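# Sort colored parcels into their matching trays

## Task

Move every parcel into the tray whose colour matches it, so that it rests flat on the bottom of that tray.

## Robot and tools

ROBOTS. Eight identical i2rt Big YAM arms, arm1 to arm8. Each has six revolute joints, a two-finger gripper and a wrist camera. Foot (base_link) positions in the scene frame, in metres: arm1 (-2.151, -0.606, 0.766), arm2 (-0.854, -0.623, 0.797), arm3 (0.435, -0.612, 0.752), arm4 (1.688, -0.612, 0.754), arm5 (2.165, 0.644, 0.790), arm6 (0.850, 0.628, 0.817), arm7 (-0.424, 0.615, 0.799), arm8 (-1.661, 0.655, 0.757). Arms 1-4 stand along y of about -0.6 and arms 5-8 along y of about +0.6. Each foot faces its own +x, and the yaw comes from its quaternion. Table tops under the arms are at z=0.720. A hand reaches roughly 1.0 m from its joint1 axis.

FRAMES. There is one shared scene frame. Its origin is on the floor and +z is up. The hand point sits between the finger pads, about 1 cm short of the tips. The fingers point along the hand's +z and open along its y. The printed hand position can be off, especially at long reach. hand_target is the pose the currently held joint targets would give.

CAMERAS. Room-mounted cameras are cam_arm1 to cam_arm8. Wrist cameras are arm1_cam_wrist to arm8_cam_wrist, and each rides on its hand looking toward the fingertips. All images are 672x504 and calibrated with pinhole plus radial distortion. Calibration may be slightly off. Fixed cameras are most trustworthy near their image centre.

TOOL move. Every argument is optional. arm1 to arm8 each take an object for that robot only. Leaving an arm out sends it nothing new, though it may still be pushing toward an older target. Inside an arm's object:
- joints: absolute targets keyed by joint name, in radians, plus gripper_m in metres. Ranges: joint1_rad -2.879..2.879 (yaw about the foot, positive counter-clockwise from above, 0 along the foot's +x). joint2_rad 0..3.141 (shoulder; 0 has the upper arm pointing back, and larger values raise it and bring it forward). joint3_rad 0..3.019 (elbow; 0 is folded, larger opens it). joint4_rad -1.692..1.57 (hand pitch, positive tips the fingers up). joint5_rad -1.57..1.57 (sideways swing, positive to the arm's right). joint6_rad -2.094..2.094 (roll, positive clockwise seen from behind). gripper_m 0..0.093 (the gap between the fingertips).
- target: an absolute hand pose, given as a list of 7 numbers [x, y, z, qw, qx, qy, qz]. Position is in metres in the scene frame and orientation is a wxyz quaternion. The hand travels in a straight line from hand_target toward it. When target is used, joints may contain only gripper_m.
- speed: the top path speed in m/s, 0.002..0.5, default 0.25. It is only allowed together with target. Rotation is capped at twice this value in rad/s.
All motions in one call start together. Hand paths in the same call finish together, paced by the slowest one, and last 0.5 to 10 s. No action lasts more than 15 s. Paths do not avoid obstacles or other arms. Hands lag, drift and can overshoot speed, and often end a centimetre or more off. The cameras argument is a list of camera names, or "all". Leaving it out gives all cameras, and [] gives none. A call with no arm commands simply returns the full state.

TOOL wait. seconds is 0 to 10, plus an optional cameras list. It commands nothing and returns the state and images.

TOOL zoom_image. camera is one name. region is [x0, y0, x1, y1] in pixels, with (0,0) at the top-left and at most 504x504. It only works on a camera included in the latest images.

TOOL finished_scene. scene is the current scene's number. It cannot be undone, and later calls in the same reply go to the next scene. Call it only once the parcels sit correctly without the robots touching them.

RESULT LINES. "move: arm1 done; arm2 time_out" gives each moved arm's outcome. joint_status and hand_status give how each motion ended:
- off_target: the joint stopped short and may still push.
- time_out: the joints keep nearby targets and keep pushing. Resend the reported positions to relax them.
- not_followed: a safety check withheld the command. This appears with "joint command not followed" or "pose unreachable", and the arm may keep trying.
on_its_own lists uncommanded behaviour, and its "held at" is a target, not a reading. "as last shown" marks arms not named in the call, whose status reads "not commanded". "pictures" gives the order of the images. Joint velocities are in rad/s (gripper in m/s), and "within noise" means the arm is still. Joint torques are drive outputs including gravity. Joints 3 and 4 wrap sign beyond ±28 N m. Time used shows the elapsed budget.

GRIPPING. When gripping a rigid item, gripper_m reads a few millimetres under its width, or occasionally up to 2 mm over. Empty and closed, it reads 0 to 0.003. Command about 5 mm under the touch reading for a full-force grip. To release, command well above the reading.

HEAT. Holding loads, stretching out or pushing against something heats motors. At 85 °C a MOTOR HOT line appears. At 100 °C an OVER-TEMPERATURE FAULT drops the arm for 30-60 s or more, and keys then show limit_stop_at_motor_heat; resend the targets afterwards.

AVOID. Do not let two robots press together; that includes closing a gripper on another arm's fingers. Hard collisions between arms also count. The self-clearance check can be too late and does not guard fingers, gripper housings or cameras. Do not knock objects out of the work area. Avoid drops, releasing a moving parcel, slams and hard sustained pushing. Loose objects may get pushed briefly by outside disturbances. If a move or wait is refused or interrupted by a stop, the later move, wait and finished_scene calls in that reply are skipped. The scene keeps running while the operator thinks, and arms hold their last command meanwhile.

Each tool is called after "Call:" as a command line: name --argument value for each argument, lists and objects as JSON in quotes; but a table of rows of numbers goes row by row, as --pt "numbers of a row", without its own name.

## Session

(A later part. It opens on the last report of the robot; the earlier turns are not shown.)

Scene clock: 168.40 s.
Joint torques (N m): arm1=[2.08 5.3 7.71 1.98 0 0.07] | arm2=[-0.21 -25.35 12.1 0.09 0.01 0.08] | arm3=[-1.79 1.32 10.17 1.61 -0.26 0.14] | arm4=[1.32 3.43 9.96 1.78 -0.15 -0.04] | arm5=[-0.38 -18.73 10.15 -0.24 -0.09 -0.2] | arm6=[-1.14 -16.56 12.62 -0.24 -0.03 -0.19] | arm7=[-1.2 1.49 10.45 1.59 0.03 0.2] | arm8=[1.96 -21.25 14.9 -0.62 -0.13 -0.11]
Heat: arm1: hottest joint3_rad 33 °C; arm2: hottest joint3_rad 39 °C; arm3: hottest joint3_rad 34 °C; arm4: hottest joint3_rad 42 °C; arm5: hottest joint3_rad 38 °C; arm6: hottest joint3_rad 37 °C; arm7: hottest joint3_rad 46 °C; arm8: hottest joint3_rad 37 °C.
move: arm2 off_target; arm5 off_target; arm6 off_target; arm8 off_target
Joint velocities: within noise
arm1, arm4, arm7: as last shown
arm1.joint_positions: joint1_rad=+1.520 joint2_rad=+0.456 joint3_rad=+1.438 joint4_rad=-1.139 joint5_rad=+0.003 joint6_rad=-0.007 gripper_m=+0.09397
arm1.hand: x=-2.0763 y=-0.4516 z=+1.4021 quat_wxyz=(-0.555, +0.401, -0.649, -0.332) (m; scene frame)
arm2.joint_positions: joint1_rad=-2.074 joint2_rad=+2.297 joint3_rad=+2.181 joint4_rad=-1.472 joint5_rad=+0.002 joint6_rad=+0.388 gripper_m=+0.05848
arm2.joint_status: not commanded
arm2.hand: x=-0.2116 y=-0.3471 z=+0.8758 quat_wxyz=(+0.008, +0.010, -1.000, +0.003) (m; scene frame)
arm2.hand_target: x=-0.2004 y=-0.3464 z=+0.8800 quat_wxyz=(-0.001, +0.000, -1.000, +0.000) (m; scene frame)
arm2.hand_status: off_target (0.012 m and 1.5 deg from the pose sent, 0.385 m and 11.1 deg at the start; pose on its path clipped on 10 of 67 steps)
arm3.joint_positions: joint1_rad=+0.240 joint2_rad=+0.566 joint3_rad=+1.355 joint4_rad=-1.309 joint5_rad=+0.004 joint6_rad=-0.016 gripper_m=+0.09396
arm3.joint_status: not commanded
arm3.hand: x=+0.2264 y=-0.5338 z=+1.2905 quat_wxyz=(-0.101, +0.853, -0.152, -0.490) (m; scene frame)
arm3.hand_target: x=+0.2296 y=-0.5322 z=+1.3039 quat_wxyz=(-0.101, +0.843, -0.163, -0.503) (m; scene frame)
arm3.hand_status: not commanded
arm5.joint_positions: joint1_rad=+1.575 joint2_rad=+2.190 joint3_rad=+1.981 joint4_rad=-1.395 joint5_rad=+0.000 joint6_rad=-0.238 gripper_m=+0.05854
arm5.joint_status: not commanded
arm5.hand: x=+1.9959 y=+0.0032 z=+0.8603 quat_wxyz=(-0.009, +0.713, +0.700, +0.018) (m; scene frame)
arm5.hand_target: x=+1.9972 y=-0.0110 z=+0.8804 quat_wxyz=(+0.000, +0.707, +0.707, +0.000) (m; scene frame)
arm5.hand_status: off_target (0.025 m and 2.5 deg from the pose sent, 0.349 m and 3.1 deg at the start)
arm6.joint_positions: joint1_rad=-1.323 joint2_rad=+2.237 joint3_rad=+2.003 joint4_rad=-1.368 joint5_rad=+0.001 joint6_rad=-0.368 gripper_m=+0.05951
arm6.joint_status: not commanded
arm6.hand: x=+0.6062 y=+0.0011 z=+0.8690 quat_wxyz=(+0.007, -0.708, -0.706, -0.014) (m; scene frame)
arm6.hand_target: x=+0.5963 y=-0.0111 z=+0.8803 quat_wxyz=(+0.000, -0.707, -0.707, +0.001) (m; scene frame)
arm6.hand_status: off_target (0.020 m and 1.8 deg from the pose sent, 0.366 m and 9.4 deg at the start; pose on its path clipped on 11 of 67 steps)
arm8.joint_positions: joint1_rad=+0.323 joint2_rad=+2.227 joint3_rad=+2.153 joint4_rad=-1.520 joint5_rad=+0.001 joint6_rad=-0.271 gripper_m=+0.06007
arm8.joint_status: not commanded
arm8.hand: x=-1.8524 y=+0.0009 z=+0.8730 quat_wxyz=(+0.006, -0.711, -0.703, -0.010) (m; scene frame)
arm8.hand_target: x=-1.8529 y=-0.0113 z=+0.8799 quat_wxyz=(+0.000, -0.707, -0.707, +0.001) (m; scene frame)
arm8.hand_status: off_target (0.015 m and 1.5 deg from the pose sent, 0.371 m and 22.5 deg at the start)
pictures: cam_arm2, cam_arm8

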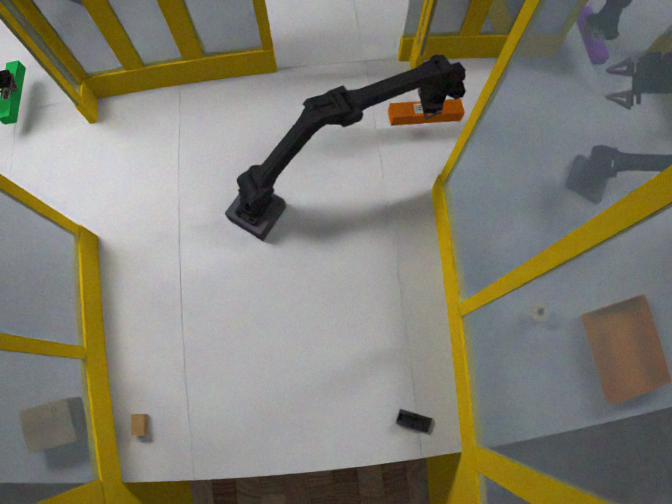

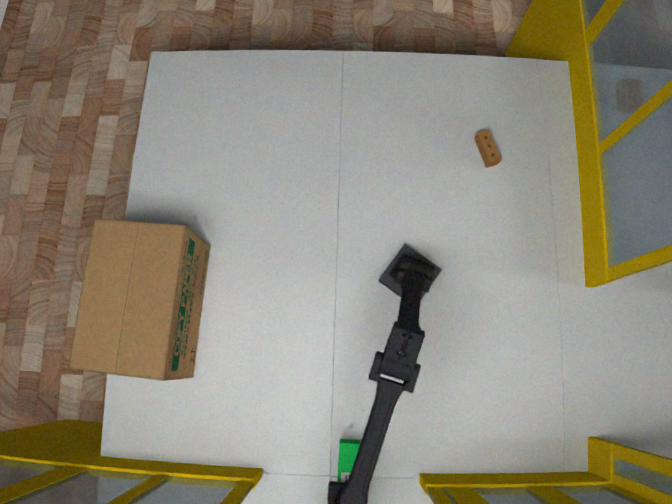

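Call:
move --arm8 '{"target":[-1.853,-0.008,0.757,0,0.7071,0.7071,0],"speed":0.12}' --arm2 '{"target":[-0.2,-0.346,0.767,0,0,1,0],"speed":0.12}' --arm6 '{"target":[0.596,-0.008,0.77,0,-0.7071,-0.7071,0],"speed":0.12}' --arm5 '{"target":[1.997,-0.008,0.775,0,0.7071,0.7071,0],"speed":0.12}' --cameras '[]'

Scene clock: 179.33 s.
Joint torques (N m): arm1=[2.14 5.48 7.62 1.94 0 0.09] | arm2=[-0.21 -26.11 8.35 0.88 0 0.07] | arm3=[-1.85 1.2 10.18 1.62 -0.26 0.13] | arm4=[1.32 3.43 9.96 1.78 -0.15 -0.03] | arm5=[-0.5 -19.25 6.74 0.84 -0.08 -0.16] | arm6=[-1.32 -17.38 8.09 0.55 -0.04 -0.18] | arm7=[-1.03 1.85 10.45 1.57 0.03 0.21] | arm8=[1.85 -22.01 9.47 0.28 -0.15 -0.1]
Heat: arm1: hottest joint3_rad 33 °C; arm2: hottest joint3_rad 39 °C; arm3: hottest joint3_rad 34 °C; arm4: hottest joint3_rad 43 °C; arm5: hottest joint3_rad 38 °C; arm6: hottest joint3_rad 39 °C; arm7: hottest joint3_rad 47 °C; arm8: hottest joint3_rad 40 °C.
move: arm2 done; arm5 done; arm6 done; arm8 done
Joint velocities: within noise
arm1, arm3, arm4, arm7: as last shown
arm2.joint_positions: joint1_rad=-2.074 joint2_rad=+2.387 joint3_rad=+2.080 joint4_rad=-1.262 joint5_rad=+0.002 joint6_rad=+0.388 gripper_m=+0.05848
arm2.joint_status: not commanded
arm2.hand: x=-0.2028 y=-0.3432 z=+0.7767 quat_wxyz=(-0.001, +0.009, -1.000, +0.000) (m; scene frame)
arm2.hand_target: x=-0.2001 y=-0.3461 z=+0.7672 quat_wxyz=(+0.000, +0.000, -1.000, +0.000) (m; scene frame)
arm2.hand_status: done (0.010 m and 1.1 deg from the pose sent, 0.110 m and 1.5 deg at the start)
arm5.joint_positions: joint1_rad=+1.575 joint2_rad=+2.269 joint3_rad=+1.881 joint4_rad=-1.196 joint5_rad=+0.000 joint6_rad=-0.240 gripper_m=+0.05854
arm5.joint_status: not commanded
arm5.hand: x=+1.9948 y=-0.0015 z=+0.7721 quat_wxyz=(-0.004, +0.713, +0.701, +0.009) (m; scene frame)
arm5.hand_target: x=+1.9969 y=-0.0080 z=+0.7751 quat_wxyz=(+0.000, +0.707, +0.707, +0.000) (m; scene frame)
arm5.hand_status: done (0.007 m and 1.5 deg from the pose sent, 0.086 m and 2.5 deg at the start)
arm6.joint_positions: joint1_rad=-1.323 joint2_rad=+2.339 joint3_rad=+1.925 joint4_rad=-1.167 joint5_rad=+0.001 joint6_rad=-0.370 gripper_m=+0.05951
arm6.joint_status: not commanded
arm6.hand: x=+0.6033 y=-0.0063 z=+0.7733 quat_wxyz=(+0.003, -0.707, -0.707, -0.004) (m; scene frame)
arm6.hand_target: x=+0.5960 y=-0.0079 z=+0.7700 quat_wxyz=(+0.000, -0.707, -0.707, +0.000) (m; scene frame)
arm6.hand_status: done (0.008 m and 0.6 deg from the pose sent, 0.100 m and 1.8 deg at the start)
arm8.joint_positions: joint1_rad=+0.323 joint2_rad=+2.297 joint3_rad=+1.994 joint4_rad=-1.266 joint5_rad=+0.001 joint6_rad=-0.273 gripper_m=+0.06007
arm8.joint_status: not commanded
arm8.hand: x=-1.8545 y=-0.0063 z=+0.7670 quat_wxyz=(+0.000, -0.711, -0.703, +0.002) (m; scene frame)
arm8.hand_target: x=-1.8531 y=-0.0078 z=+0.7570 quat_wxyz=(+0.000, -0.707, -0.707, +0.000) (m; scene frame)
arm8.hand_status: done (0.010 m and 0.6 deg from the pose sent, 0.117 m and 1.5 deg at the start)
pictures: none
No camera images: "cameras" was empty.

Call:
move --arm5 '{"target":[1.997,-0.006,0.767,0,0.7071,0.7071,0],"speed":0.1}' --arm8 '{"joints":{"gripper_m":0.093}}' --arm2 '{"joints":{"gripper_m":0.093}}' --arm6 '{"joints":{"gripper_m":0.093}}' --cameras '[]'

Call:
move --arm8 '{"target":[-1.853,0.004,0.9,0,0.7071,0.7071,0],"speed":0.3}' --arm2 '{"target":[-0.205,-0.346,0.92,0,0,1,0],"speed":0.3}' --arm6 '{"target":[0.603,0.004,0.92,0,-0.7071,-0.7071,0],"speed":0.3}' --arm5 '{"joints":{"gripper_m":0.093}}' --cameras '[]'

Call:
move --arm8 '{"target":[-1.756,0.327,1.05,0,0.7071,0.7071,0],"speed":0.4}' --arm2 '{"target":[-0.541,-0.49,1.05,0,0,1,0],"speed":0.4}' --arm6 '{"target":[0.724,0.312,1.05,0,-0.7071,-0.7071,0],"speed":0.4}' --arm5 '{"target":[1.997,0.004,0.92,0,0.7071,0.7071,0],"speed":0.4}' --cameras '["cam_arm1","cam_arm3","cam_arm4"]'

Scene clock: 192.27 s.
Joint torques (N m): arm1=[2.26 5.54 7.51 1.94 -0.02 0.08] | arm2=[-0.32 -26.34 8.24 0.88 0.02 0.07] | arm3=[-1.67 1.26 10.19 1.61 -0.25 0.13] | arm4=[1.26 3.43 9.96 1.78 -0.15 -0.03] | arm5=[-0.26 -18.49 6.39 0.8 -0.08 -0.17] | arm6=[-1.32 -17.32 8.1 0.57 -0.04 -0.17] | arm7=[-1.03 1.73 10.45 1.63 0.04 0.2] | arm8=[2.2 -22.01 9.55 0.28 -0.14 -0.11]
Heat: arm1: hottest joint3_rad 33 °C; arm2: hottest joint3_rad 38 °C; arm3: hottest joint3_rad 34 °C; arm4: hottest joint3_rad 43 °C; arm5: hottest joint3_rad 38 °C; arm6: hottest joint3_rad 38 °C; arm7: hottest joint3_rad 47 °C; arm8: hottest joint3_rad 38 °C.
move: arm2 done; arm5 done; arm6 done; arm8 done
Joint velocities: within noise
arm1, arm3, arm4, arm7: as last shown
arm2.joint_positions: joint1_rad=-2.074 joint2_rad=+2.387 joint3_rad=+2.080 joint4_rad=-1.262 joint5_rad=+0.002 joint6_rad=+0.388 gripper_m=+0.09292
arm2.joint_status: all done
arm2.hand: x=-0.2028 y=-0.3432 z=+0.7767 quat_wxyz=(-0.001, +0.009, -1.000, +0.000) (m; scene frame)
arm2.hand_target: x=-0.2001 y=-0.3461 z=+0.7672 quat_wxyz=(+0.000, +0.000, -1.000, +0.000) (m; scene frame)
arm2.hand_status: not commanded
arm5.joint_positions: joint1_rad=+1.575 joint2_rad=+2.269 joint3_rad=+1.868 joint4_rad=-1.177 joint5_rad=+0.000 joint6_rad=-0.241 gripper_m=+0.05854
arm5.joint_status: not commanded
arm5.hand: x=+1.9950 y=-0.0010 z=+0.7674 quat_wxyz=(-0.003, +0.713, +0.702, +0.007) (m; scene frame)
arm5.hand_target: x=+1.9969 y=-0.0059 z=+0.7671 quat_wxyz=(+0.000, +0.707, +0.707, +0.000) (m; scene frame)
arm5.hand_status: done (0.005 m and 1.2 deg from the pose sent, 0.007 m and 1.5 deg at the start)
arm6.joint_positions: joint1_rad=-1.323 joint2_rad=+2.339 joint3_rad=+1.925 joint4_rad=-1.167 joint5_rad=+0.001 joint6_rad=-0.370 gripper_m=+0.09289
arm6.joint_status: all done
arm6.hand: x=+0.6033 y=-0.0063 z=+0.7733 quat_wxyz=(+0.003, -0.707, -0.707, -0.004) (m; scene frame)
arm6.hand_target: x=+0.5960 y=-0.0079 z=+0.7700 quat_wxyz=(+0.000, -0.707, -0.707, +0.000) (m; scene frame)
arm6.hand_status: not commanded
arm8.joint_positions: joint1_rad=+0.323 joint2_rad=+2.297 joint3_rad=+1.994 joint4_rad=-1.266 joint5_rad=+0.001 joint6_rad=-0.273 gripper_m=+0.09292
arm8.joint_status: all done
arm8.hand: x=-1.8545 y=-0.0063 z=+0.7670 quat_wxyz=(+0.000, -0.711, -0.704, +0.002) (m; scene frame)
arm8.hand_target: x=-1.8531 y=-0.0078 z=+0.7570 quat_wxyz=(+0.000, -0.707, -0.707, +0.000) (m; scene frame)
arm8.hand_status: not commanded
pictures: none
No camera images: "cameras" was empty.

Scene clock: 193.90 s.
Joint torques (N m): arm1=[2.2 5.19 7.66 1.87 -0.02 0.06] | arm2=[0.03 -25 11.63 0.14 0.01 0.08] | arm3=[-1.73 1.26 10.18 1.59 -0.25 0.13] | arm4=[1.26 3.43 9.96 1.78 -0.15 -0.03] | arm5=[-0.44 -18.67 6.3 0.84 -0.09 -0.14] | arm6=[-1.08 -17.61 11.99 -0.25 -0.03 -0.14] | arm7=[-1.03 1.49 10.43 1.62 0.04 0.21] | arm8=[1.61 -20.72 14.13 -0.62 -0.14 -0.08]
Heat: arm1: hottest joint3_rad 33 °C; arm2: hottest joint3_rad 39 °C; arm3: hottest joint3_rad 34 °C; arm4: hottest joint3_rad 43 °C; arm5: hottest joint3_rad 38 °C; arm6: hottest joint3_rad 38 °C; arm7: hottest joint3_rad 47 °C; arm8: hottest joint3_rad 38 °C.
move: arm2 done; arm5 done; arm6 off_target; arm8 off_target
Joint velocities: within noise
arm1, arm3, arm4, arm7: as last shown
arm2.joint_positions: joint1_rad=-2.074 joint2_rad=+2.272 joint3_rad=+2.248 joint4_rad=-1.557 joint5_rad=+0.002 joint6_rad=+0.391 gripper_m=+0.09292
arm2.joint_status: not commanded
arm2.hand: x=-0.2133 y=-0.3479 z=+0.9185 quat_wxyz=(+0.004, +0.008, -1.000, +0.002) (m; scene frame)
arm2.hand_target: x=-0.2053 y=-0.3463 z=+0.9200 quat_wxyz=(-0.001, +0.000, -1.000, +0.000) (m; scene frame)
arm2.hand_status: done (0.009 m and 1.1 deg from the pose sent, 0.143 m and 1.1 deg at the start; pose on its path clipped on 3 of 49 steps)
arm5.joint_positions: joint1_rad=+1.575 joint2_rad=+2.269 joint3_rad=+1.868 joint4_rad=-1.177 joint5_rad=+0.000 joint6_rad=-0.241 gripper_m=+0.09288
arm5.joint_status: all done
arm5.hand: x=+1.9949 y=-0.0010 z=+0.7674 quat_wxyz=(-0.003, +0.712, +0.702, +0.007) (m; scene frame)
arm5.hand_target: x=+1.9969 y=-0.0059 z=+0.7671 quat_wxyz=(+0.000, +0.707, +0.707, +0.000) (m; scene frame)
arm5.hand_status: not commanded
arm6.joint_positions: joint1_rad=-1.323 joint2_rad=+2.181 joint3_rad=+1.981 joint4_rad=-1.416 joint5_rad=+0.001 joint6_rad=-0.370 gripper_m=+0.09289
arm6.joint_status: not commanded
arm6.hand: x=+0.6118 y=+0.0155 z=+0.8977 quat_wxyz=(+0.010, -0.707, -0.707, -0.020) (m; scene frame)
arm6.hand_target: x=+0.6034 y=+0.0049 z=+0.9202 quat_wxyz=(+0.000, -0.707, -0.707, +0.000) (m; scene frame)
arm6.hand_status: off_target (0.027 m and 2.6 deg from the pose sent, 0.147 m and 0.6 deg at the start; pose on its path clipped on 5 of 49 steps)
arm8.joint_positions: joint1_rad=+0.323 joint2_rad=+2.171 joint3_rad=+2.113 joint4_rad=-1.530 joint5_rad=+0.001 joint6_rad=-0.278 gripper_m=+0.09293
arm8.joint_status: not commanded
arm8.hand: x=-1.8488 y=+0.0135 z=+0.8946 quat_wxyz=(+0.004, -0.709, -0.705, -0.007) (m; scene frame)
arm8.hand_target: x=-1.8530 y=+0.0045 z=+0.9000 quat_wxyz=(+0.000, -0.707, -0.707, +0.001) (m; scene frame)
arm8.hand_status: off_target (0.012 m and 1.0 deg from the pose sent, 0.133 m and 0.6 deg at the start; pose on its path clipped on 4 of 49 steps)
pictures: none
No camera images: "cameras" was empty.

Scene clock: 195.80 s.
Joint torques (N m): arm1=[2.37 5.6 7.65 1.98 0.01 0.07] | arm2=[0.03 -8.94 8.28 0.23 0.02 0.07] | arm3=[-1.85 1.08 10.18 1.59 -0.26 0.13] | arm4=[1.26 3.43 9.96 1.77 -0.15 -0.03] | arm5=[-0.62 -19.19 9.85 -0.34 -0.1 -0.15] | arm6=[-1.26 -6.53 8.53 -0.16 -0.04 -0.17] | arm7=[-1.14 1.61 10.43 1.65 0.04 0.22] | arm8=[2.2 -7.12 9.57 -0.49 -0.13 -0.05]
Heat: arm1: hottest joint3_rad 33 °C; arm2: hottest joint3_rad 38 °C; arm3: hottest joint3_rad 34 °C; arm4: hottest joint3_rad 43 °C; arm5: hottest joint3_rad 38 °C; arm6: hottest joint3_rad 38 °C; arm7: hottest joint3_rad 47 °C; arm8: hottest joint3_rad 38 °C.
move: arm2 done; arm5 off_target; arm6 done; arm8 done
Joint velocities: within noise
arm1, arm3, arm4, arm7: as last shown
arm2.joint_positions: joint1_rad=-2.074 joint2_rad=+1.220 joint3_rad=+1.200 joint4_rad=-1.531 joint5_rad=+0.002 joint6_rad=+0.391 gripper_m=+0.09292
arm2.joint_status: not commanded
arm2.hand: x=-0.5396 y=-0.4886 z=+1.0534 quat_wxyz=(-0.009, +0.008, -1.000, -0.004) (m; scene frame)
arm2.hand_target: x=-0.5410 y=-0.4900 z=+1.0501 quat_wxyz=(+0.000, +0.000, -1.000, +0.000) (m; scene frame)
arm2.hand_status: done (0.004 m and 1.4 deg from the pose sent, 0.381 m and 1.1 deg at the start)
arm5.joint_positions: joint1_rad=+1.575 joint2_rad=+2.131 joint3_rad=+1.974 joint4_rad=-1.453 joint5_rad=+0.000 joint6_rad=-0.244 gripper_m=+0.09288
arm5.joint_status: not commanded
arm5.hand: x=+1.9993 y=+0.0168 z=+0.8954 quat_wxyz=(-0.011, +0.711, +0.703, +0.021) (m; scene frame)
arm5.hand_target: x=+1.9972 y=+0.0051 z=+0.9200 quat_wxyz=(+0.000, +0.707, +0.707, +0.000) (m; scene frame)
arm5.hand_status: off_target (0.028 m and 2.8 deg from the pose sent, 0.153 m and 1.2 deg at the start)
arm6.joint_positions: joint1_rad=-1.323 joint2_rad=+1.241 joint3_rad=+1.146 joint4_rad=-1.479 joint5_rad=+0.001 joint6_rad=-0.370 gripper_m=+0.09289
arm6.joint_status: not commanded
arm6.hand: x=+0.7257 y=+0.3087 z=+1.0459 quat_wxyz=(+0.001, -0.707, -0.707, -0.001) (m; scene frame)
arm6.hand_target: x=+0.7240 y=+0.3119 z=+1.0500 quat_wxyz=(+0.000, -0.707, -0.707, +0.000) (m; scene frame)
arm6.hand_status: done (0.006 m and 0.2 deg from the pose sent, 0.352 m and 2.6 deg at the start)
arm8.joint_positions: joint1_rad=+0.323 joint2_rad=+1.229 joint3_rad=+1.312 joint4_rad=-1.634 joint5_rad=+0.001 joint6_rad=-0.278 gripper_m=+0.09293
arm8.joint_status: not commanded
arm8.hand: x=-1.7581 y=+0.3250 z=+1.0537 quat_wxyz=(-0.004, -0.709, -0.705, +0.009) (m; scene frame)
arm8.hand_target: x=-1.7561 y=+0.3270 z=+1.0500 quat_wxyz=(+0.000, -0.707, -0.707, +0.000) (m; scene frame)
arm8.hand_status: done (0.005 m and 1.2 deg from the pose sent, 0.362 m and 1.0 deg at the start)
pictures: cam_arm1, cam_arm3, cam_arm4

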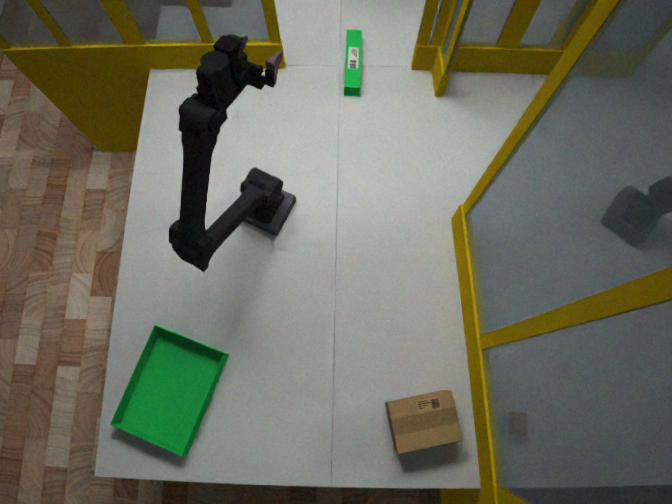

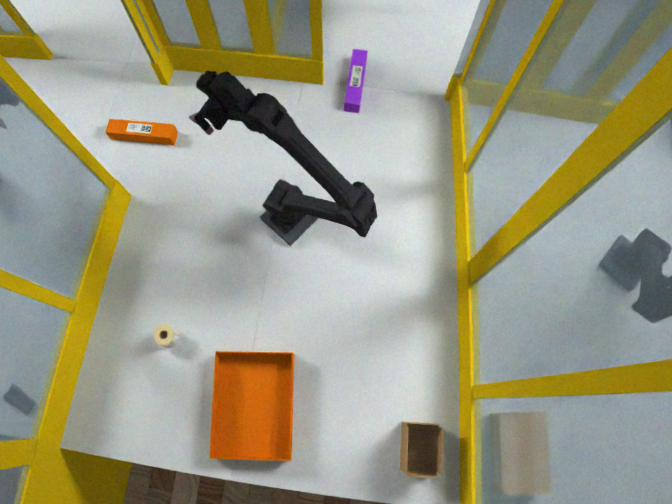

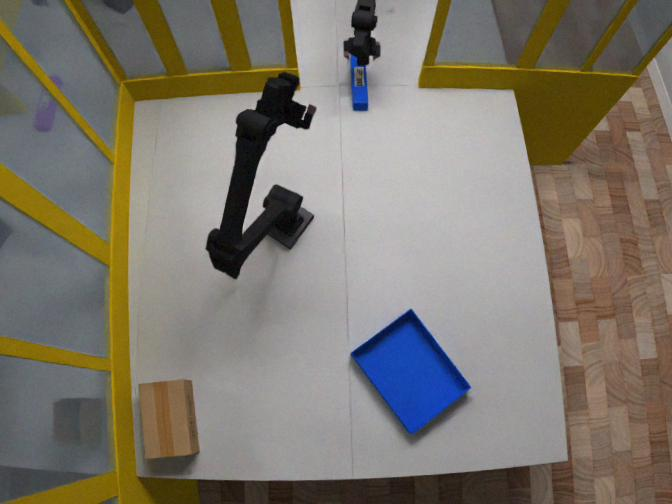

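Call:
move --arm1 '{"target":[-1.848,0.007,0.90,0,-0.7071,0.7071,0],"speed":0.45}' --arm3 '{"target":[-0.215,-0.338,0.90,0,1,0,0],"speed":0.45}' --arm4 '{"target":[2.0,0.008,0.90,0,-0.7071,0.7071,0],"speed":0.45}' --arm5 '{"target":[2.078,0.312,1.05,0,0.7071,0.7071,0],"speed":0.4}' --cameras '["arm1_cam_wrist","arm3_cam_wrist","arm4_cam_wrist"]'

Scene clock: 212.83 s.
Joint torques (N m): arm1=[1.61 -18.78 12.38 -0.24 0.17 -0.08] | arm2=[0.03 -8.94 8.28 0.23 0.02 0.07] | arm3=[0.32 -24.35 14.24 -0.25 0.02 -0.22] | arm4=[1.32 -17.49 14.76 -0.27 -0.02 -0.04] | arm5=[-0.26 -6.07 7.28 -0.08 -0.05 -0.13] | arm6=[-1.2 -6.48 8.53 -0.14 -0.04 -0.17] | arm7=[-1.08 1.79 10.43 1.58 0.04 0.2] | arm8=[1.96 -7.3 9.52 -0.5 -0.15 -0.04]
Heat: arm1: hottest joint3_rad 34 °C; arm2: hottest joint3_rad 38 °C; arm3: hottest joint3_rad 34 °C; arm4: hottest joint3_rad 43 °C; arm5: hottest joint3_rad 40 °C; arm6: hottest joint3_rad 37 °C; arm7: hottest joint3_rad 47 °C; arm8: hottest joint3_rad 38 °C.
move: arm1 off_target; arm3 off_target; arm4 off_target; arm5 done
Joint velocities: within noise
arm1.joint_positions: joint1_rad=+1.522 joint2_rad=+2.170 joint3_rad=+2.112 joint4_rad=-1.517 joint5_rad=-0.011 joint6_rad=-0.454 gripper_m=+0.09398
arm1.joint_status: not commanded
arm1.hand: x=-1.8472 y=-0.0060 z=+0.8979 quat_wxyz=(+0.006, +0.701, -0.714, +0.000) (m; scene frame)
arm1.hand_target: x=-1.8485 y=+0.0065 z=+0.8999 quat_wxyz=(+0.000, +0.707, -0.707, +0.000) (m; scene frame)
arm1.hand_status: off_target (0.013 m and 1.3 deg from the pose sent, 0.717 m and 84.1 deg at the start; pose on its path clipped on 6 of 97 steps)
arm2, arm6, arm7, arm8: as last shown
arm3.joint_positions: joint1_rad=+0.195 joint2_rad=+2.275 joint3_rad=+2.295 joint4_rad=-1.620 joint5_rad=-0.012 joint6_rad=-0.385 gripper_m=+0.09396
arm3.joint_status: not commanded
arm3.hand: x=-0.2006 y=-0.3340 z=+0.8872 quat_wxyz=(+0.008, +1.000, -0.015, +0.013) (m; scene frame)
arm3.hand_target: x=-0.2141 y=-0.3386 z=+0.9001 quat_wxyz=(+0.000, +1.000, +0.000, -0.001) (m; scene frame)
arm3.hand_status: off_target (0.020 m and 2.5 deg from the pose sent, 0.621 m and 63.0 deg at the start)
arm4.joint_positions: joint1_rad=+0.143 joint2_rad=+2.189 joint3_rad=+2.196 joint4_rad=-1.574 joint5_rad=+0.004 joint6_rad=-0.455 gripper_m=+0.09397
arm4.joint_status: not commanded
arm4.hand: x=+2.0019 y=-0.0066 z=+0.9005 quat_wxyz=(+0.005, +0.699, -0.715, +0.001) (m; scene frame)
arm4.hand_target: x=+1.9995 y=+0.0073 z=+0.8999 quat_wxyz=(-0.001, +0.707, -0.707, +0.000) (m; scene frame)
arm4.hand_status: off_target (0.015 m and 1.4 deg from the pose sent, 0.629 m and 57.1 deg at the start)
arm5.joint_positions: joint1_rad=+1.575 joint2_rad=+1.228 joint3_rad=+1.217 joint4_rad=-1.548 joint5_rad=+0.000 joint6_rad=-0.245 gripper_m=+0.09288
arm5.joint_status: not commanded
arm5.hand: x=+2.0760 y=+0.3104 z=+1.0481 quat_wxyz=(+0.002, +0.711, +0.703, -0.002) (m; scene frame)
arm5.hand_target: x=+2.0779 y=+0.3121 z=+1.0500 quat_wxyz=(+0.000, +0.707, +0.707, +0.000) (m; scene frame)
arm5.hand_status: done (0.003 m and 0.8 deg from the pose sent, 0.342 m and 2.8 deg at the start)
arm6.hand: x=+0.7257 y=+0.3088 z=+1.0459 quat_wxyz=(+0.001, -0.707, -0.707, -0.001) (m; scene frame)
pictures: arm1_cam_wrist, arm3_cam_wrist, arm4_cam_wrist
camera_calibration:
arm1_cam_wrist: T_world_to_cam=[[0.999338, -0.0342122, -0.0123773, 1.85793], [-0.0206317, -0.813113, 0.58174, -0.560675], [-0.0299667, -0.581099, -0.813281, 0.798081], [0, 0, 0, 1]] pos_world=[-1.84436, 0.071436, 0.998228]
arm3_cam_wrist: T_world_to_cam=[[0.035912, 0.999338, -0.00573901, 0.344915], [0.796604, -0.0251581, 0.603977, -0.378583], [0.603433, -0.0262617, -0.796981, 0.943328], [0, 0, 0, 1]] pos_world=[-0.280041, -0.329438, 0.982449]
arm4_cam_wrist: T_world_to_cam=[[0.999958, -0.00755486, 0.00518544, -2.00911], [-0.00915995, -0.809027, 0.5877, -0.51143], [-0.000244829, -0.587723, -0.809062, 0.850018], [0, 0, 0, 1]] pos_world=[2.00455, 0.0706358, 0.998703]

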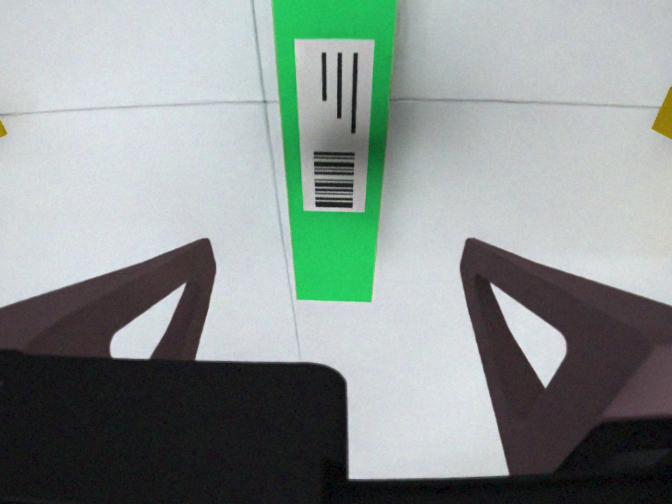

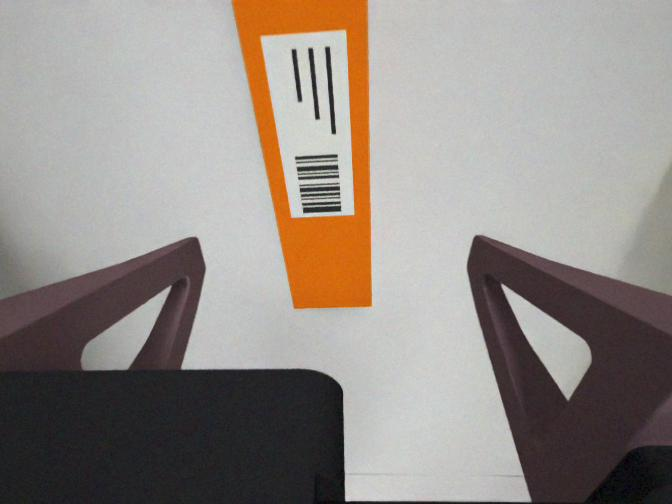

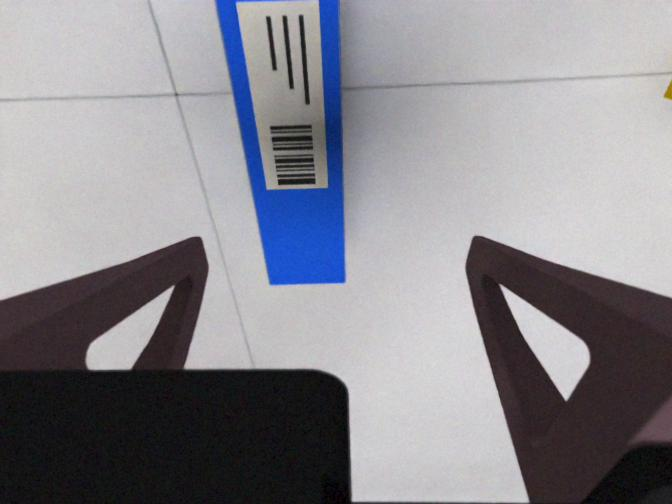

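Call:
move --arm1 '{"target":[-1.849,-0.004,0.755,0,-0.695,0.719,0],"speed":0.15}' --arm3 '{"target":[-0.195,-0.346,0.745,0,0.9998,0.0175,0],"speed":0.15}' --arm4 '{"target":[1.976,0.007,0.75,0,-0.716,0.698,0],"speed":0.15}' --cameras '["arm1_cam_wrist","arm3_cam_wrist","arm4_cam_wrist"]'

Scene clock: 233.17 s.
Joint torques (N m): arm1=[1.67 -19.9 7.66 0.76 0.14 0.07] | arm2=[0.03 -8.94 8.27 0.23 0.02 0.07] | arm3=[0.44 -23.3 8.84 0.68 0 -0.19] | arm4=[1.38 -18.08 9.81 0.75 -0.02 0] | arm5=[-0.15 -6.24 6.98 -0.02 -0.09 -0.11] | arm6=[-1.26 -6.59 8.54 -0.16 -0.04 -0.17] | arm7=[-1.26 1.49 10.44 1.58 0.04 0.2] | arm8=[2.32 -7.36 9.52 -0.54 -0.14 -0.06]
Heat: arm1: hottest joint3_rad 37 °C; arm2: hottest joint3_rad 38 °C; arm3: hottest joint3_rad 35 °C; arm4: hottest joint3_rad 46 °C; arm5: hottest joint3_rad 39 °C; arm6: hottest joint3_rad 36 °C; arm7: hottest joint3_rad 47 °C; arm8: hottest joint3_rad 38 °C.
move: arm1 off_target; arm3 off_target; arm4 off_target
Joint velocities: within noise
arm1.joint_positions: joint1_rad=+1.522 joint2_rad=+2.244 joint3_rad=+1.896 joint4_rad=-1.205 joint5_rad=-0.010 joint6_rad=-0.441 gripper_m=+0.09398
arm1.joint_status: not commanded
arm1.hand: x=-1.8454 y=-0.0048 z=+0.7692 quat_wxyz=(-0.005, +0.696, -0.718, -0.003) (m; scene frame)
arm1.hand_target: x=-1.8492 y=-0.0043 z=+0.7551 quat_wxyz=(+0.000, +0.695, -0.719, +0.000) (m; scene frame)
arm1.hand_status: off_target (0.015 m and 0.7 deg from the pose sent, 0.143 m and 1.1 deg at the start)
arm2, arm5, arm6, arm8: as last shown
arm3.joint_positions: joint1_rad=+0.195 joint2_rad=+2.284 joint3_rad=+1.950 joint4_rad=-1.240 joint5_rad=-0.012 joint6_rad=-0.419 gripper_m=+0.09396
arm3.joint_status: not commanded
arm3.hand: x=-0.1883 y=-0.3383 z=+0.7511 quat_wxyz=(+0.003, +1.000, +0.002, +0.002) (m; scene frame)
arm3.hand_target: x=-0.1948 y=-0.3461 z=+0.7452 quat_wxyz=(+0.000, +1.000, +0.018, +0.000) (m; scene frame)
arm3.hand_status: off_target (0.012 m and 1.9 deg from the pose sent, 0.143 m and 4.2 deg at the start)
arm4.joint_positions: joint1_rad=+0.172 joint2_rad=+2.245 joint3_rad=+1.936 joint4_rad=-1.236 joint5_rad=+0.004 joint6_rad=-0.455 gripper_m=+0.09397
arm4.joint_status: not commanded
arm4.hand: x=+1.9836 y=+0.0027 z=+0.7663 quat_wxyz=(-0.005, +0.710, -0.704, -0.003) (m; scene frame)
arm4.hand_target: x=+1.9757 y=+0.0065 z=+0.7502 quat_wxyz=(+0.000, +0.716, -0.698, +0.000) (m; scene frame)
arm4.hand_status: off_target (0.019 m and 1.2 deg from the pose sent, 0.153 m and 2.8 deg at the start)
arm5.hand_target: x=+2.0779 y=+0.3120 z=+1.0500 quat_wxyz=(+0.000, +0.707, +0.707, +0.000) (m; scene frame)
arm7.joint_positions: joint1_rad=-1.078 joint2_rad=+0.535 joint3_rad=+1.368 joint4_rad=-1.177 joint5_rad=-0.003 joint6_rad=-0.009 gripper_m=+0.09397
arm7.joint_status: not commanded
arm7.hand: x=-0.4554 y=+0.3965 z=+1.3802 quat_wxyz=(-0.374, -0.616, -0.538, +0.436) (m; scene frame)
arm7.hand_target: x=-0.4572 y=+0.4008 z=+1.3916 quat_wxyz=(-0.380, -0.616, -0.527, +0.445) (m; scene frame)
arm7.hand_status: not commanded
pictures: arm1_cam_wrist, arm3_cam_wrist, arm4_cam_wrist
camera_calibration:
arm1_cam_wrist: T_world_to_cam=[[0.998863, -0.0476019, -0.00256991, 1.84609], [-0.0378194, -0.824103, 0.565176, -0.503686], [-0.0290213, -0.564436, -0.824966, 0.70491], [0, 0, 0, 1]] pos_world=[-1.84258, 0.0706652, 0.870942]
arm3_cam_wrist: T_world_to_cam=[[0.00175705, 0.999993, 0.003347, 0.334982], [0.810773, -0.00338376, 0.585351, -0.282287], [0.585358, 0.00168516, -0.810773, 0.843825], [0, 0, 0, 1]] pos_world=[-0.265658, -0.337357, 0.848266]
arm4_cam_wrist: T_world_to_cam=[[0.999653, 0.0214988, 0.0152256, -1.99729], [0.00894411, -0.820589, 0.571449, -0.448739], [0.0247794, -0.571115, -0.820496, 0.706006], [0, 0, 0, 1]] pos_world=[1.98312, 0.0779193, 0.866117]

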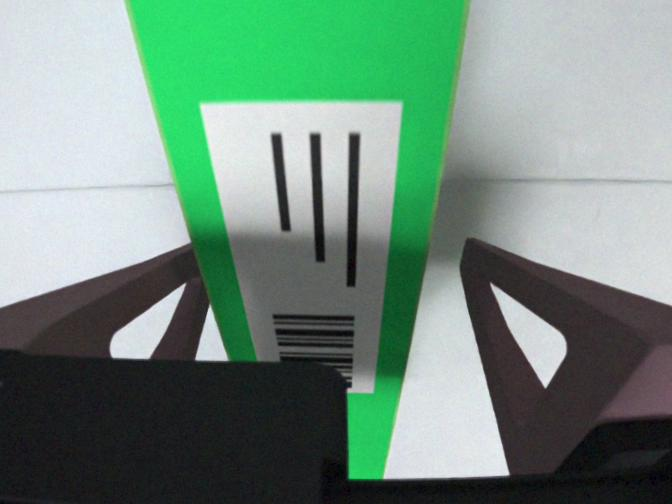

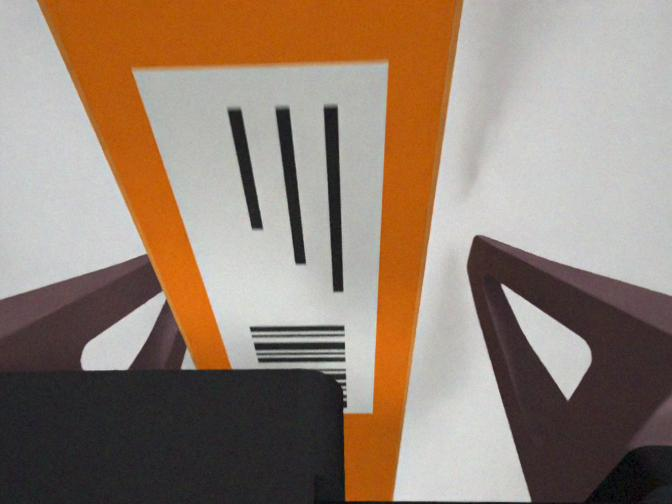

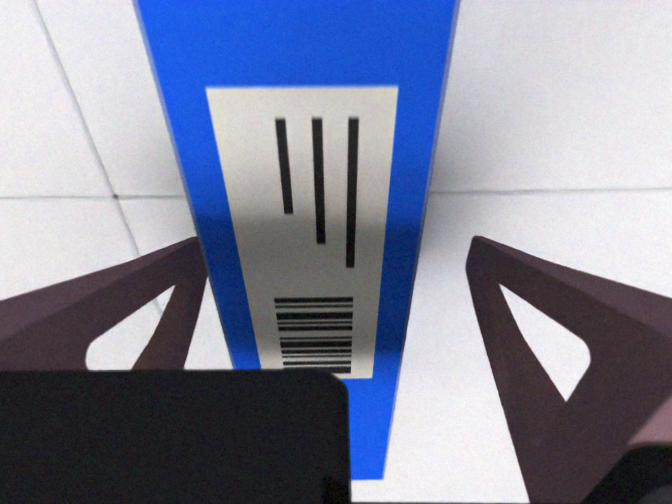

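Call:
move --arm3 '{"target":[-0.195,-0.358,0.745,0,0.9998,0.0175,0],"speed":0.1}' --arm4 '{"target":[1.97,0.004,0.742,0,-0.716,0.698,0],"speed":0.1}' --arm1 '{"joints":{"gripper_m":0.045}}' --cameras '[]'

Call:
move --arm3 '{"joints":{"gripper_m":0.045}}' --arm4 '{"joints":{"gripper_m":0.045}}' --cameras '[]'

Scene clock: 247.33 s.
Joint torques (N m): arm1=[1.73 -19.78 7.75 0.79 0.13 0.07] | arm2=[0.03 -8.94 8.28 0.23 0.02 0.07] | arm3=[0.15 -25 8.57 0.58 0 -0.04] | arm4=[1.38 -18.43 9.03 0.76 -0.02 0.06] | arm5=[-0.67 -6.12 6.97 -0.13 -0.08 -0.11] | arm6=[-1.26 -6.53 8.55 -0.14 -0.04 -0.17] | arm7=[-1.08 1.61 10.43 1.59 0.04 0.21] | arm8=[2.43 -7.36 9.46 -0.44 -0.15 -0.06]
Heat: arm1: hottest joint3_rad 37 °C; arm2: hottest joint3_rad 38 °C; arm3: hottest joint3_rad 35 °C; arm4: hottest joint3_rad 45 °C; arm5: hottest joint3_rad 39 °C; arm6: hottest joint3_rad 36 °C; arm7: hottest joint3_rad 47 °C; arm8: hottest joint3_rad 38 °C.
move: arm1 off_target; arm3 done; arm4 off_target
Joint velocities: within noise
arm1.joint_positions: joint1_rad=+1.522 joint2_rad=+2.244 joint3_rad=+1.896 joint4_rad=-1.204 joint5_rad=-0.010 joint6_rad=-0.440 gripper_m=+0.05927
arm1.joint_status: gripper_m off_target (ended at +0.05931, target +0.04500)
arm1.hand: x=-1.8453 y=-0.0047 z=+0.7692 quat_wxyz=(-0.005, +0.695, -0.719, -0.003) (m; scene frame)
arm1.hand_target: x=-1.8492 y=-0.0043 z=+0.7551 quat_wxyz=(+0.000, +0.695, -0.719, +0.000) (m; scene frame)
arm1.hand_status: not commanded
arm2, arm5, arm6, arm7, arm8: as last shown
arm3.joint_positions: joint1_rad=+0.214 joint2_rad=+2.284 joint3_rad=+1.928 joint4_rad=-1.229 joint5_rad=-0.011 joint6_rad=-0.419 gripper_m=+0.09396
arm3.joint_status: not commanded
arm3.hand: x=-0.1884 y=-0.3525 z=+0.7431 quat_wxyz=(+0.005, +1.000, +0.011, +0.007) (m; scene frame)
arm3.hand_target: x=-0.1950 y=-0.3581 z=+0.7451 quat_wxyz=(+0.000, +1.000, +0.018, +0.000) (m; scene frame)
arm3.hand_status: done (0.009 m and 1.2 deg from the pose sent, 0.022 m and 1.9 deg at the start)
arm4.joint_positions: joint1_rad=+0.177 joint2_rad=+2.245 joint3_rad=+1.912 joint4_rad=-1.209 joint5_rad=+0.005 joint6_rad=-0.455 gripper_m=+0.09397
arm4.joint_status: not commanded
arm4.hand: x=+1.9791 y=+0.0023 z=+0.7575 quat_wxyz=(-0.007, +0.712, -0.702, -0.003) (m; scene frame)
arm4.hand_target: x=+1.9701 y=+0.0037 z=+0.7423 quat_wxyz=(+0.000, +0.716, -0.698, +0.000) (m; scene frame)
arm4.hand_status: off_target (0.018 m and 1.1 deg from the pose sent, 0.028 m and 1.3 deg at the start)
pictures: none
No camera images: "cameras" was empty.

Scene clock: 247.93 s.
Joint torques (N m): arm1=[1.85 -19.6 7.69 0.77 0.11 0.07] | arm2=[0.03 -8.94 8.27 0.23 0.02 0.07] | arm3=[0.09 -25 8.62 0.57 -0.03 -0.03] | arm4=[1.38 -18.43 9.05 0.75 -0.03 0.06] | arm5=[-0.62 -6.07 7.2 -0.06 -0.08 -0.1] | arm6=[-1.26 -6.48 8.54 -0.14 -0.04 -0.17] | arm7=[-1.14 1.61 10.41 1.62 0.04 0.21] | arm8=[2.08 -7.36 9.5 -0.51 -0.13 -0.05]
Heat: arm1: hottest joint3_rad 37 °C; arm2: hottest joint3_rad 38 °C; arm3: hottest joint3_rad 35 °C; arm4: hottest joint3_rad 45 °C; arm5: hottest joint3_rad 39 °C; arm6: hottest joint3_rad 36 °C; arm7: hottest joint3_rad 47 °C; arm8: hottest joint3_rad 38 °C.
move: arm3 off_target; arm4 off_target
Joint velocities: within noise
arm1, arm2, arm5, arm6, arm7, arm8: as last shown
arm3.joint_positions: joint1_rad=+0.214 joint2_rad=+2.284 joint3_rad=+1.928 joint4_rad=-1.229 joint5_rad=-0.011 joint6_rad=-0.419 gripper_m=+0.05859
arm3.joint_status: gripper_m off_target (ended at +0.05861, target +0.04500)
arm3.hand: x=-0.1883 y=-0.3523 z=+0.7431 quat_wxyz=(+0.005, +1.000, +0.011, +0.007) (m; scene frame)
arm3.hand_target: x=-0.1949 y=-0.3581 z=+0.7451 quat_wxyz=(+0.000, +1.000, +0.018, +0.000) (m; scene frame)
arm3.hand_status: not commanded
arm4.joint_positions: joint1_rad=+0.177 joint2_rad=+2.245 joint3_rad=+1.912 joint4_rad=-1.209 joint5_rad=+0.005 joint6_rad=-0.455 gripper_m=+0.05944
arm4.joint_status: gripper_m off_target (ended at +0.05947, target +0.04500)
arm4.hand: x=+1.9791 y=+0.0023 z=+0.7575 quat_wxyz=(-0.007, +0.712, -0.702, -0.003) (m; scene frame)
arm4.hand_target: x=+1.9701 y=+0.0036 z=+0.7423 quat_wxyz=(+0.000, +0.716, -0.698, +0.000) (m; scene frame)
arm4.hand_status: not commanded
pictures: none
No camera images: "cameras" was empty.

Call:
move --arm1 '{"target":[-1.997,-0.303,1.0,0,-0.695,0.719,0],"speed":0.4}' --arm3 '{"target":[0.121,-0.481,1.0,0,0.9998,0.0175,0],"speed":0.4}' --arm4 '{"target":[1.833,-0.305,1.0,0,-0.716,0.698,0],"speed":0.4}' --cameras '[]'

Call:
move --arm1 '{"joints":{"joint1_rad":-1.546,"joint6_rad":0.0}}' --arm3 '{"joints":{"joint1_rad":2.143,"joint6_rad":-0.17}}' --arm4 '{"joints":{"joint1_rad":-1.885,"joint6_rad":-0.03}}' --cameras '[]'

Call:
move --arm1 '{"target":[-2.415,-1.225,0.92,0,0.8387,0.5446,0],"speed":0.4}' --arm3 '{"target":[0.409,-1.285,0.92,0,0.6594,0.7518,0],"speed":0.4}' --arm4 '{"target":[2.108,-1.182,0.92,0,0.438,0.899,0],"speed":0.4}' --cameras '["arm1_cam_wrist","arm3_cam_wrist","arm4_cam_wrist","cam_arm7"]'

Scene clock: 295.73 s.
Joint torques (N m): arm1=[0.67 -6.36 8.12 -0.14 0.1 -0.03] | arm2=[0.03 -8.94 8.28 0.21 0.02 0.07] | arm3=[-1.14 -9.88 9.68 -0.31 -0.06 -0.23] | arm4=[0.79 -6.18 9.76 -0.16 -0.04 0.01] | arm5=[-0.32 -5.95 6.99 -0.02 -0.04 -0.13] | arm6=[-1.26 -6.59 8.54 -0.13 -0.04 -0.17] | arm7=[-1.03 1.55 10.47 1.57 0.04 0.21] | arm8=[2.02 -7.18 9.57 -0.53 -0.13 -0.06]
Heat: arm1: hottest joint2_rad 37 °C; arm2: hottest joint3_rad 38 °C; arm3: hottest joint2_rad 36 °C; arm4: hottest joint3_rad 46 °C; arm5: hottest joint3_rad 38 °C; arm6: hottest joint3_rad 36 °C; arm7: hottest joint3_rad 48 °C; arm8: hottest joint3_rad 38 °C.
move: arm1 done; arm3 done; arm4 done
Joint velocities: within noise
arm1.joint_positions: joint1_rad=+1.522 joint2_rad=+1.211 joint3_rad=+1.158 joint4_rad=-1.481 joint5_rad=-0.010 joint6_rad=-0.440 gripper_m=+0.05928
arm1.joint_status: not commanded
arm1.hand: x=-1.9973 y=-0.2981 z=+1.0065 quat_wxyz=(-0.014, +0.695, -0.718, -0.006) (m; scene frame)
arm1.hand_target: x=-1.9971 y=-0.3030 z=+1.0001 quat_wxyz=(+0.000, +0.695, -0.719, +0.000) (m; scene frame)
arm1.hand_status: done (0.008 m and 1.7 deg from the pose sent, 0.407 m and 0.7 deg at the start)
arm2, arm5, arm6, arm7, arm8: as last shown
arm3.joint_positions: joint1_rad=+0.214 joint2_rad=+1.226 joint3_rad=+1.181 joint4_rad=-1.518 joint5_rad=-0.010 joint6_rad=-0.421 gripper_m=+0.05859
arm3.joint_status: not commanded
arm3.hand: x=+0.1187 y=-0.4827 z=+0.9975 quat_wxyz=(+0.000, +1.000, +0.012, -0.003) (m; scene frame)
arm3.hand_target: x=+0.1210 y=-0.4811 z=+0.9999 quat_wxyz=(+0.000, +1.000, +0.017, +0.000) (m; scene frame)
arm3.hand_status: done (0.004 m and 0.7 deg from the pose sent, 0.422 m and 1.2 deg at the start; pose on its path clipped on 12 of 59 steps)
arm4.joint_positions: joint1_rad=+0.177 joint2_rad=+1.201 joint3_rad=+1.183 joint4_rad=-1.516 joint5_rad=+0.005 joint6_rad=-0.455 gripper_m=+0.05944
arm4.joint_status: not commanded
arm4.hand: x=+1.8368 y=-0.3028 z=+1.0046 quat_wxyz=(-0.011, +0.712, -0.702, -0.005) (m; scene frame)
arm4.hand_target: x=+1.8331 y=-0.3051 z=+1.0001 quat_wxyz=(+0.000, +0.716, -0.698, +0.000) (m; scene frame)
arm4.hand_status: done (0.006 m and 1.5 deg from the pose sent, 0.418 m and 1.1 deg at the start)
pictures: none
No camera images: "cameras" was empty.

Scene clock: 298.20 s.
Joint torques (N m): arm1=[0.56 -8 8.09 -0.09 0.08 0.08] | arm2=[0.03 -8.94 8.28 0.21 0.02 0.07] | arm3=[0.62 -10.17 9.63 -0.25 -0.08 0.13] | arm4=[-1.2 -6.3 9.78 -0.13 -0.04 0.11] | arm5=[-0.09 -6.36 7.01 -0.03 -0.11 -0.11] | arm6=[-1.14 -6.53 8.54 -0.14 -0.04 -0.17] | arm7=[-1.08 1.44 10.47 1.59 0.04 0.21] | arm8=[2.08 -7.36 9.5 -0.51 -0.14 -0.04]
Heat: arm1: hottest joint2_rad 36 °C; arm2: hottest joint3_rad 38 °C; arm3: hottest joint2_rad 35 °C; arm4: hottest joint3_rad 46 °C; arm5: hottest joint3_rad 38 °C; arm6: hottest joint3_rad 36 °C; arm7: hottest joint3_rad 48 °C; arm8: hottest joint3_rad 38 °C.
move: arm1 done; arm3 done; arm4 done
Joint velocities: within noise
arm1.joint_positions: joint1_rad=-1.536 joint2_rad=+1.227 joint3_rad=+1.158 joint4_rad=-1.481 joint5_rad=-0.008 joint6_rad=-0.007 gripper_m=+0.05935
arm1.joint_status: all done
arm1.hand: x=-2.2817 y=-0.9227 z=+1.0068 quat_wxyz=(-0.014, -0.828, -0.560, +0.008) (m; scene frame)
arm1.hand_target: x=-2.2829 y=-0.9157 z=+1.0055 quat_wxyz=(-0.011, -0.833, -0.553, +0.003) (m; scene frame)
arm1.hand_status: not commanded
arm2, arm5, arm6, arm7, arm8: as last shown
arm3.joint_positions: joint1_rad=+2.129 joint2_rad=+1.229 joint3_rad=+1.181 joint4_rad=-1.518 joint5_rad=-0.009 joint6_rad=-0.186 gripper_m=+0.05859
arm3.joint_status: all done
arm3.hand: x=+0.4174 y=-0.9543 z=+0.9954 quat_wxyz=(+0.005, +0.658, +0.753, +0.005) (m; scene frame)
arm3.hand_target: x=+0.4217 y=-0.9527 z=+0.9989 quat_wxyz=(+0.004, +0.659, +0.752, +0.005) (m; scene frame)
arm3.hand_status: not commanded
arm4.joint_positions: joint1_rad=-1.873 joint2_rad=+1.204 joint3_rad=+1.183 joint4_rad=-1.516 joint5_rad=+0.006 joint6_rad=-0.037 gripper_m=+0.05945
arm4.joint_status: all done
arm4.hand: x=+1.8949 y=-0.8805 z=+1.0085 quat_wxyz=(-0.010, -0.428, -0.904, +0.017) (m; scene frame)
arm4.hand_target: x=+1.8894 y=-0.8797 z=+1.0050 quat_wxyz=(-0.001, -0.436, -0.900, +0.013) (m; scene frame)
arm4.hand_status: not commanded
pictures: none
No camera images: "cameras" was empty.

Scene clock: 300.80 s.
Joint torques (N m): arm1=[0.79 -19.02 12.7 -0.23 0.17 0.09] | arm2=[0.03 -8.94 8.28 0.21 0.02 0.07] | arm3=[0.56 -23.3 14.48 -0.36 0.02 0.12] | arm4=[-1.73 -18.55 14.78 -0.24 -0.15 0.06] | arm5=[-0.5 -6.12 7.15 -0.03 -0.09 -0.13] | arm6=[-1.2 -6.48 8.53 -0.14 -0.04 -0.17] | arm7=[-1.08 1.61 10.47 1.54 0.04 0.21] | arm8=[2.08 -7.12 9.48 -0.54 -0.15 -0.06]
Heat: arm1: hottest joint3_rad 37 °C; arm2: hottest joint3_rad 38 °C; arm3: hottest joint2_rad 35 °C; arm4: hottest joint3_rad 46 °C; arm5: hottest joint3_rad 38 °C; arm6: hottest joint3_rad 36 °C; arm7: hottest joint3_rad 48 °C; arm8: hottest joint3_rad 38 °C.
move: arm1 off_target; arm3 off_target; arm4 off_target
Joint velocities: within noise
arm1.joint_positions: joint1_rad=-1.536 joint2_rad=+2.154 joint3_rad=+2.099 joint4_rad=-1.543 joint5_rad=+0.004 joint6_rad=+0.013 gripper_m=+0.05935
arm1.joint_status: not commanded
arm1.hand: x=-2.4037 y=-1.2167 z=+0.9140 quat_wxyz=(+0.004, -0.834, -0.552, -0.008) (m; scene frame)
arm1.hand_target: x=-2.4149 y=-1.2242 z=+0.9200 quat_wxyz=(+0.000, -0.839, -0.545, +0.001) (m; scene frame)
arm1.hand_status: off_target (0.015 m and 1.5 deg from the pose sent, 0.342 m and 2.8 deg at the start)
arm2, arm5, arm6, arm7, arm8: as last shown
arm3.joint_positions: joint1_rad=+2.133 joint2_rad=+2.149 joint3_rad=+2.122 joint4_rad=-1.577 joint5_rad=+0.001 joint6_rad=-0.183 gripper_m=+0.05859
arm3.joint_status: not commanded
arm3.hand: x=+0.4020 y=-1.2710 z=+0.9019 quat_wxyz=(-0.011, +0.658, +0.753, +0.017) (m; scene frame)
arm3.hand_target: x=+0.4090 y=-1.2838 z=+0.9199 quat_wxyz=(+0.001, +0.659, +0.752, +0.000) (m; scene frame)
arm3.hand_status: off_target (0.024 m and 2.3 deg from the pose sent, 0.339 m and 0.9 deg at the start)
arm4.joint_positions: joint1_rad=-1.881 joint2_rad=+2.287 joint3_rad=+2.387 joint4_rad=-1.684 joint5_rad=-0.013 joint6_rad=-0.037 gripper_m=+0.05945
arm4.joint_status: not commanded
arm4.hand: x=+2.1093 y=-1.1681 z=+0.9181 quat_wxyz=(+0.006, -0.431, -0.902, -0.002) (m; scene frame)
arm4.hand_target: x=+2.1074 y=-1.1815 z=+0.9198 quat_wxyz=(-0.002, -0.438, -0.899, +0.001) (m; scene frame)
arm4.hand_status: off_target (0.014 m and 1.1 deg from the pose sent, 0.380 m and 2.7 deg at the start; pose on its path clipped on 17 of 78 steps; a joint's target at an end of its range on 24 of 78 steps)
pictures: arm1_cam_wrist, arm3_cam_wrist, arm4_cam_wrist, cam_arm7
camera_calibration:
arm1_cam_wrist: T_world_to_cam=[[-0.914332, 0.404905, -0.0069692, -1.69772], [0.323347, 0.740309, 0.589397, 1.14399], [0.243809, 0.536651, -0.807813, 2.10398], [0, 0, 0, 1]] pos_world=[-2.43516, -1.2886, 1.01353]
arm3_cam_wrist: T_world_to_cam=[[-0.991623, -0.129145, -0.00232883, 0.235536], [-0.103452, 0.783284, 0.612996, 0.490113], [-0.0773415, 0.608102, -0.790082, 1.6405], [0, 0, 0, 1]] pos_world=[0.411145, -1.35107, 0.996242]
arm4_cam_wrist: T_world_to_cam=[[-0.769102, -0.638983, 0.0135133, 0.860868], [-0.509207, 0.625403, 0.591253, 1.26656], [-0.386252, 0.447852, -0.806373, 2.20307], [0, 0, 0, 1]] pos_world=[2.15798, -1.22868, 1.01601]

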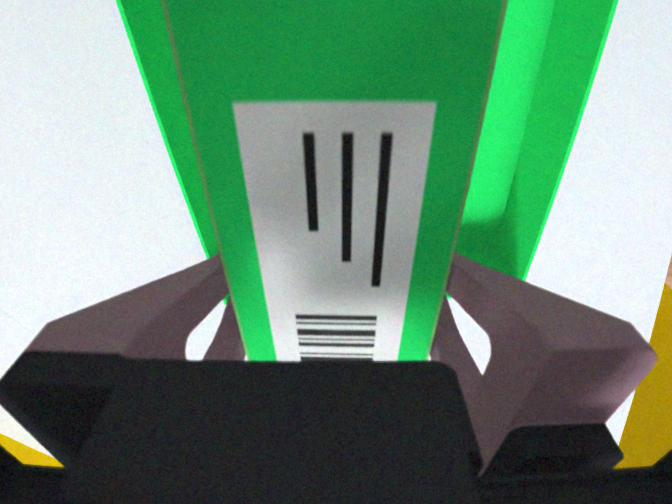

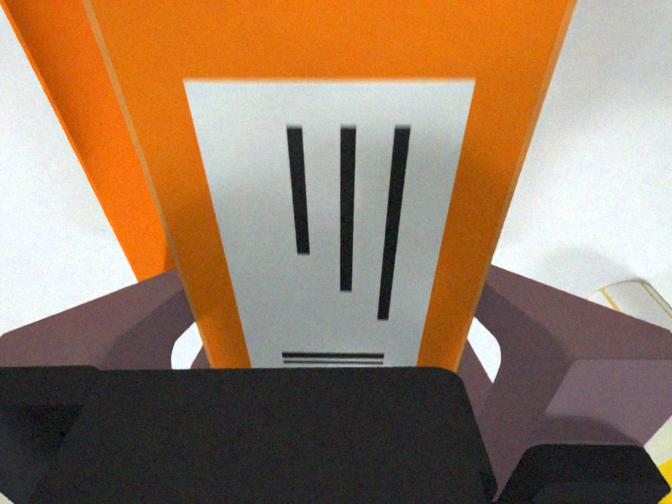

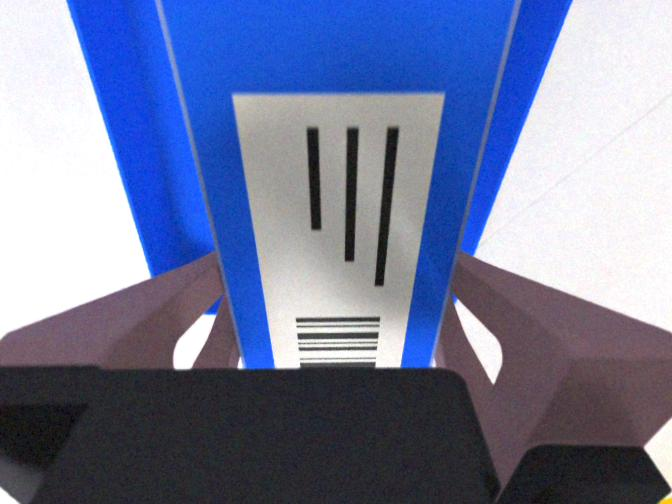

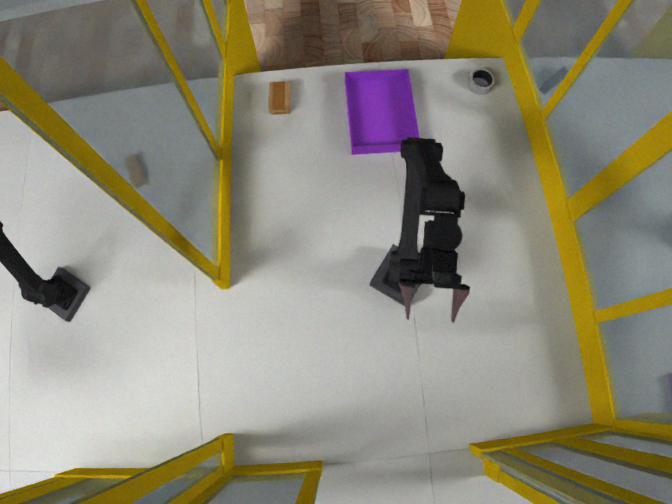

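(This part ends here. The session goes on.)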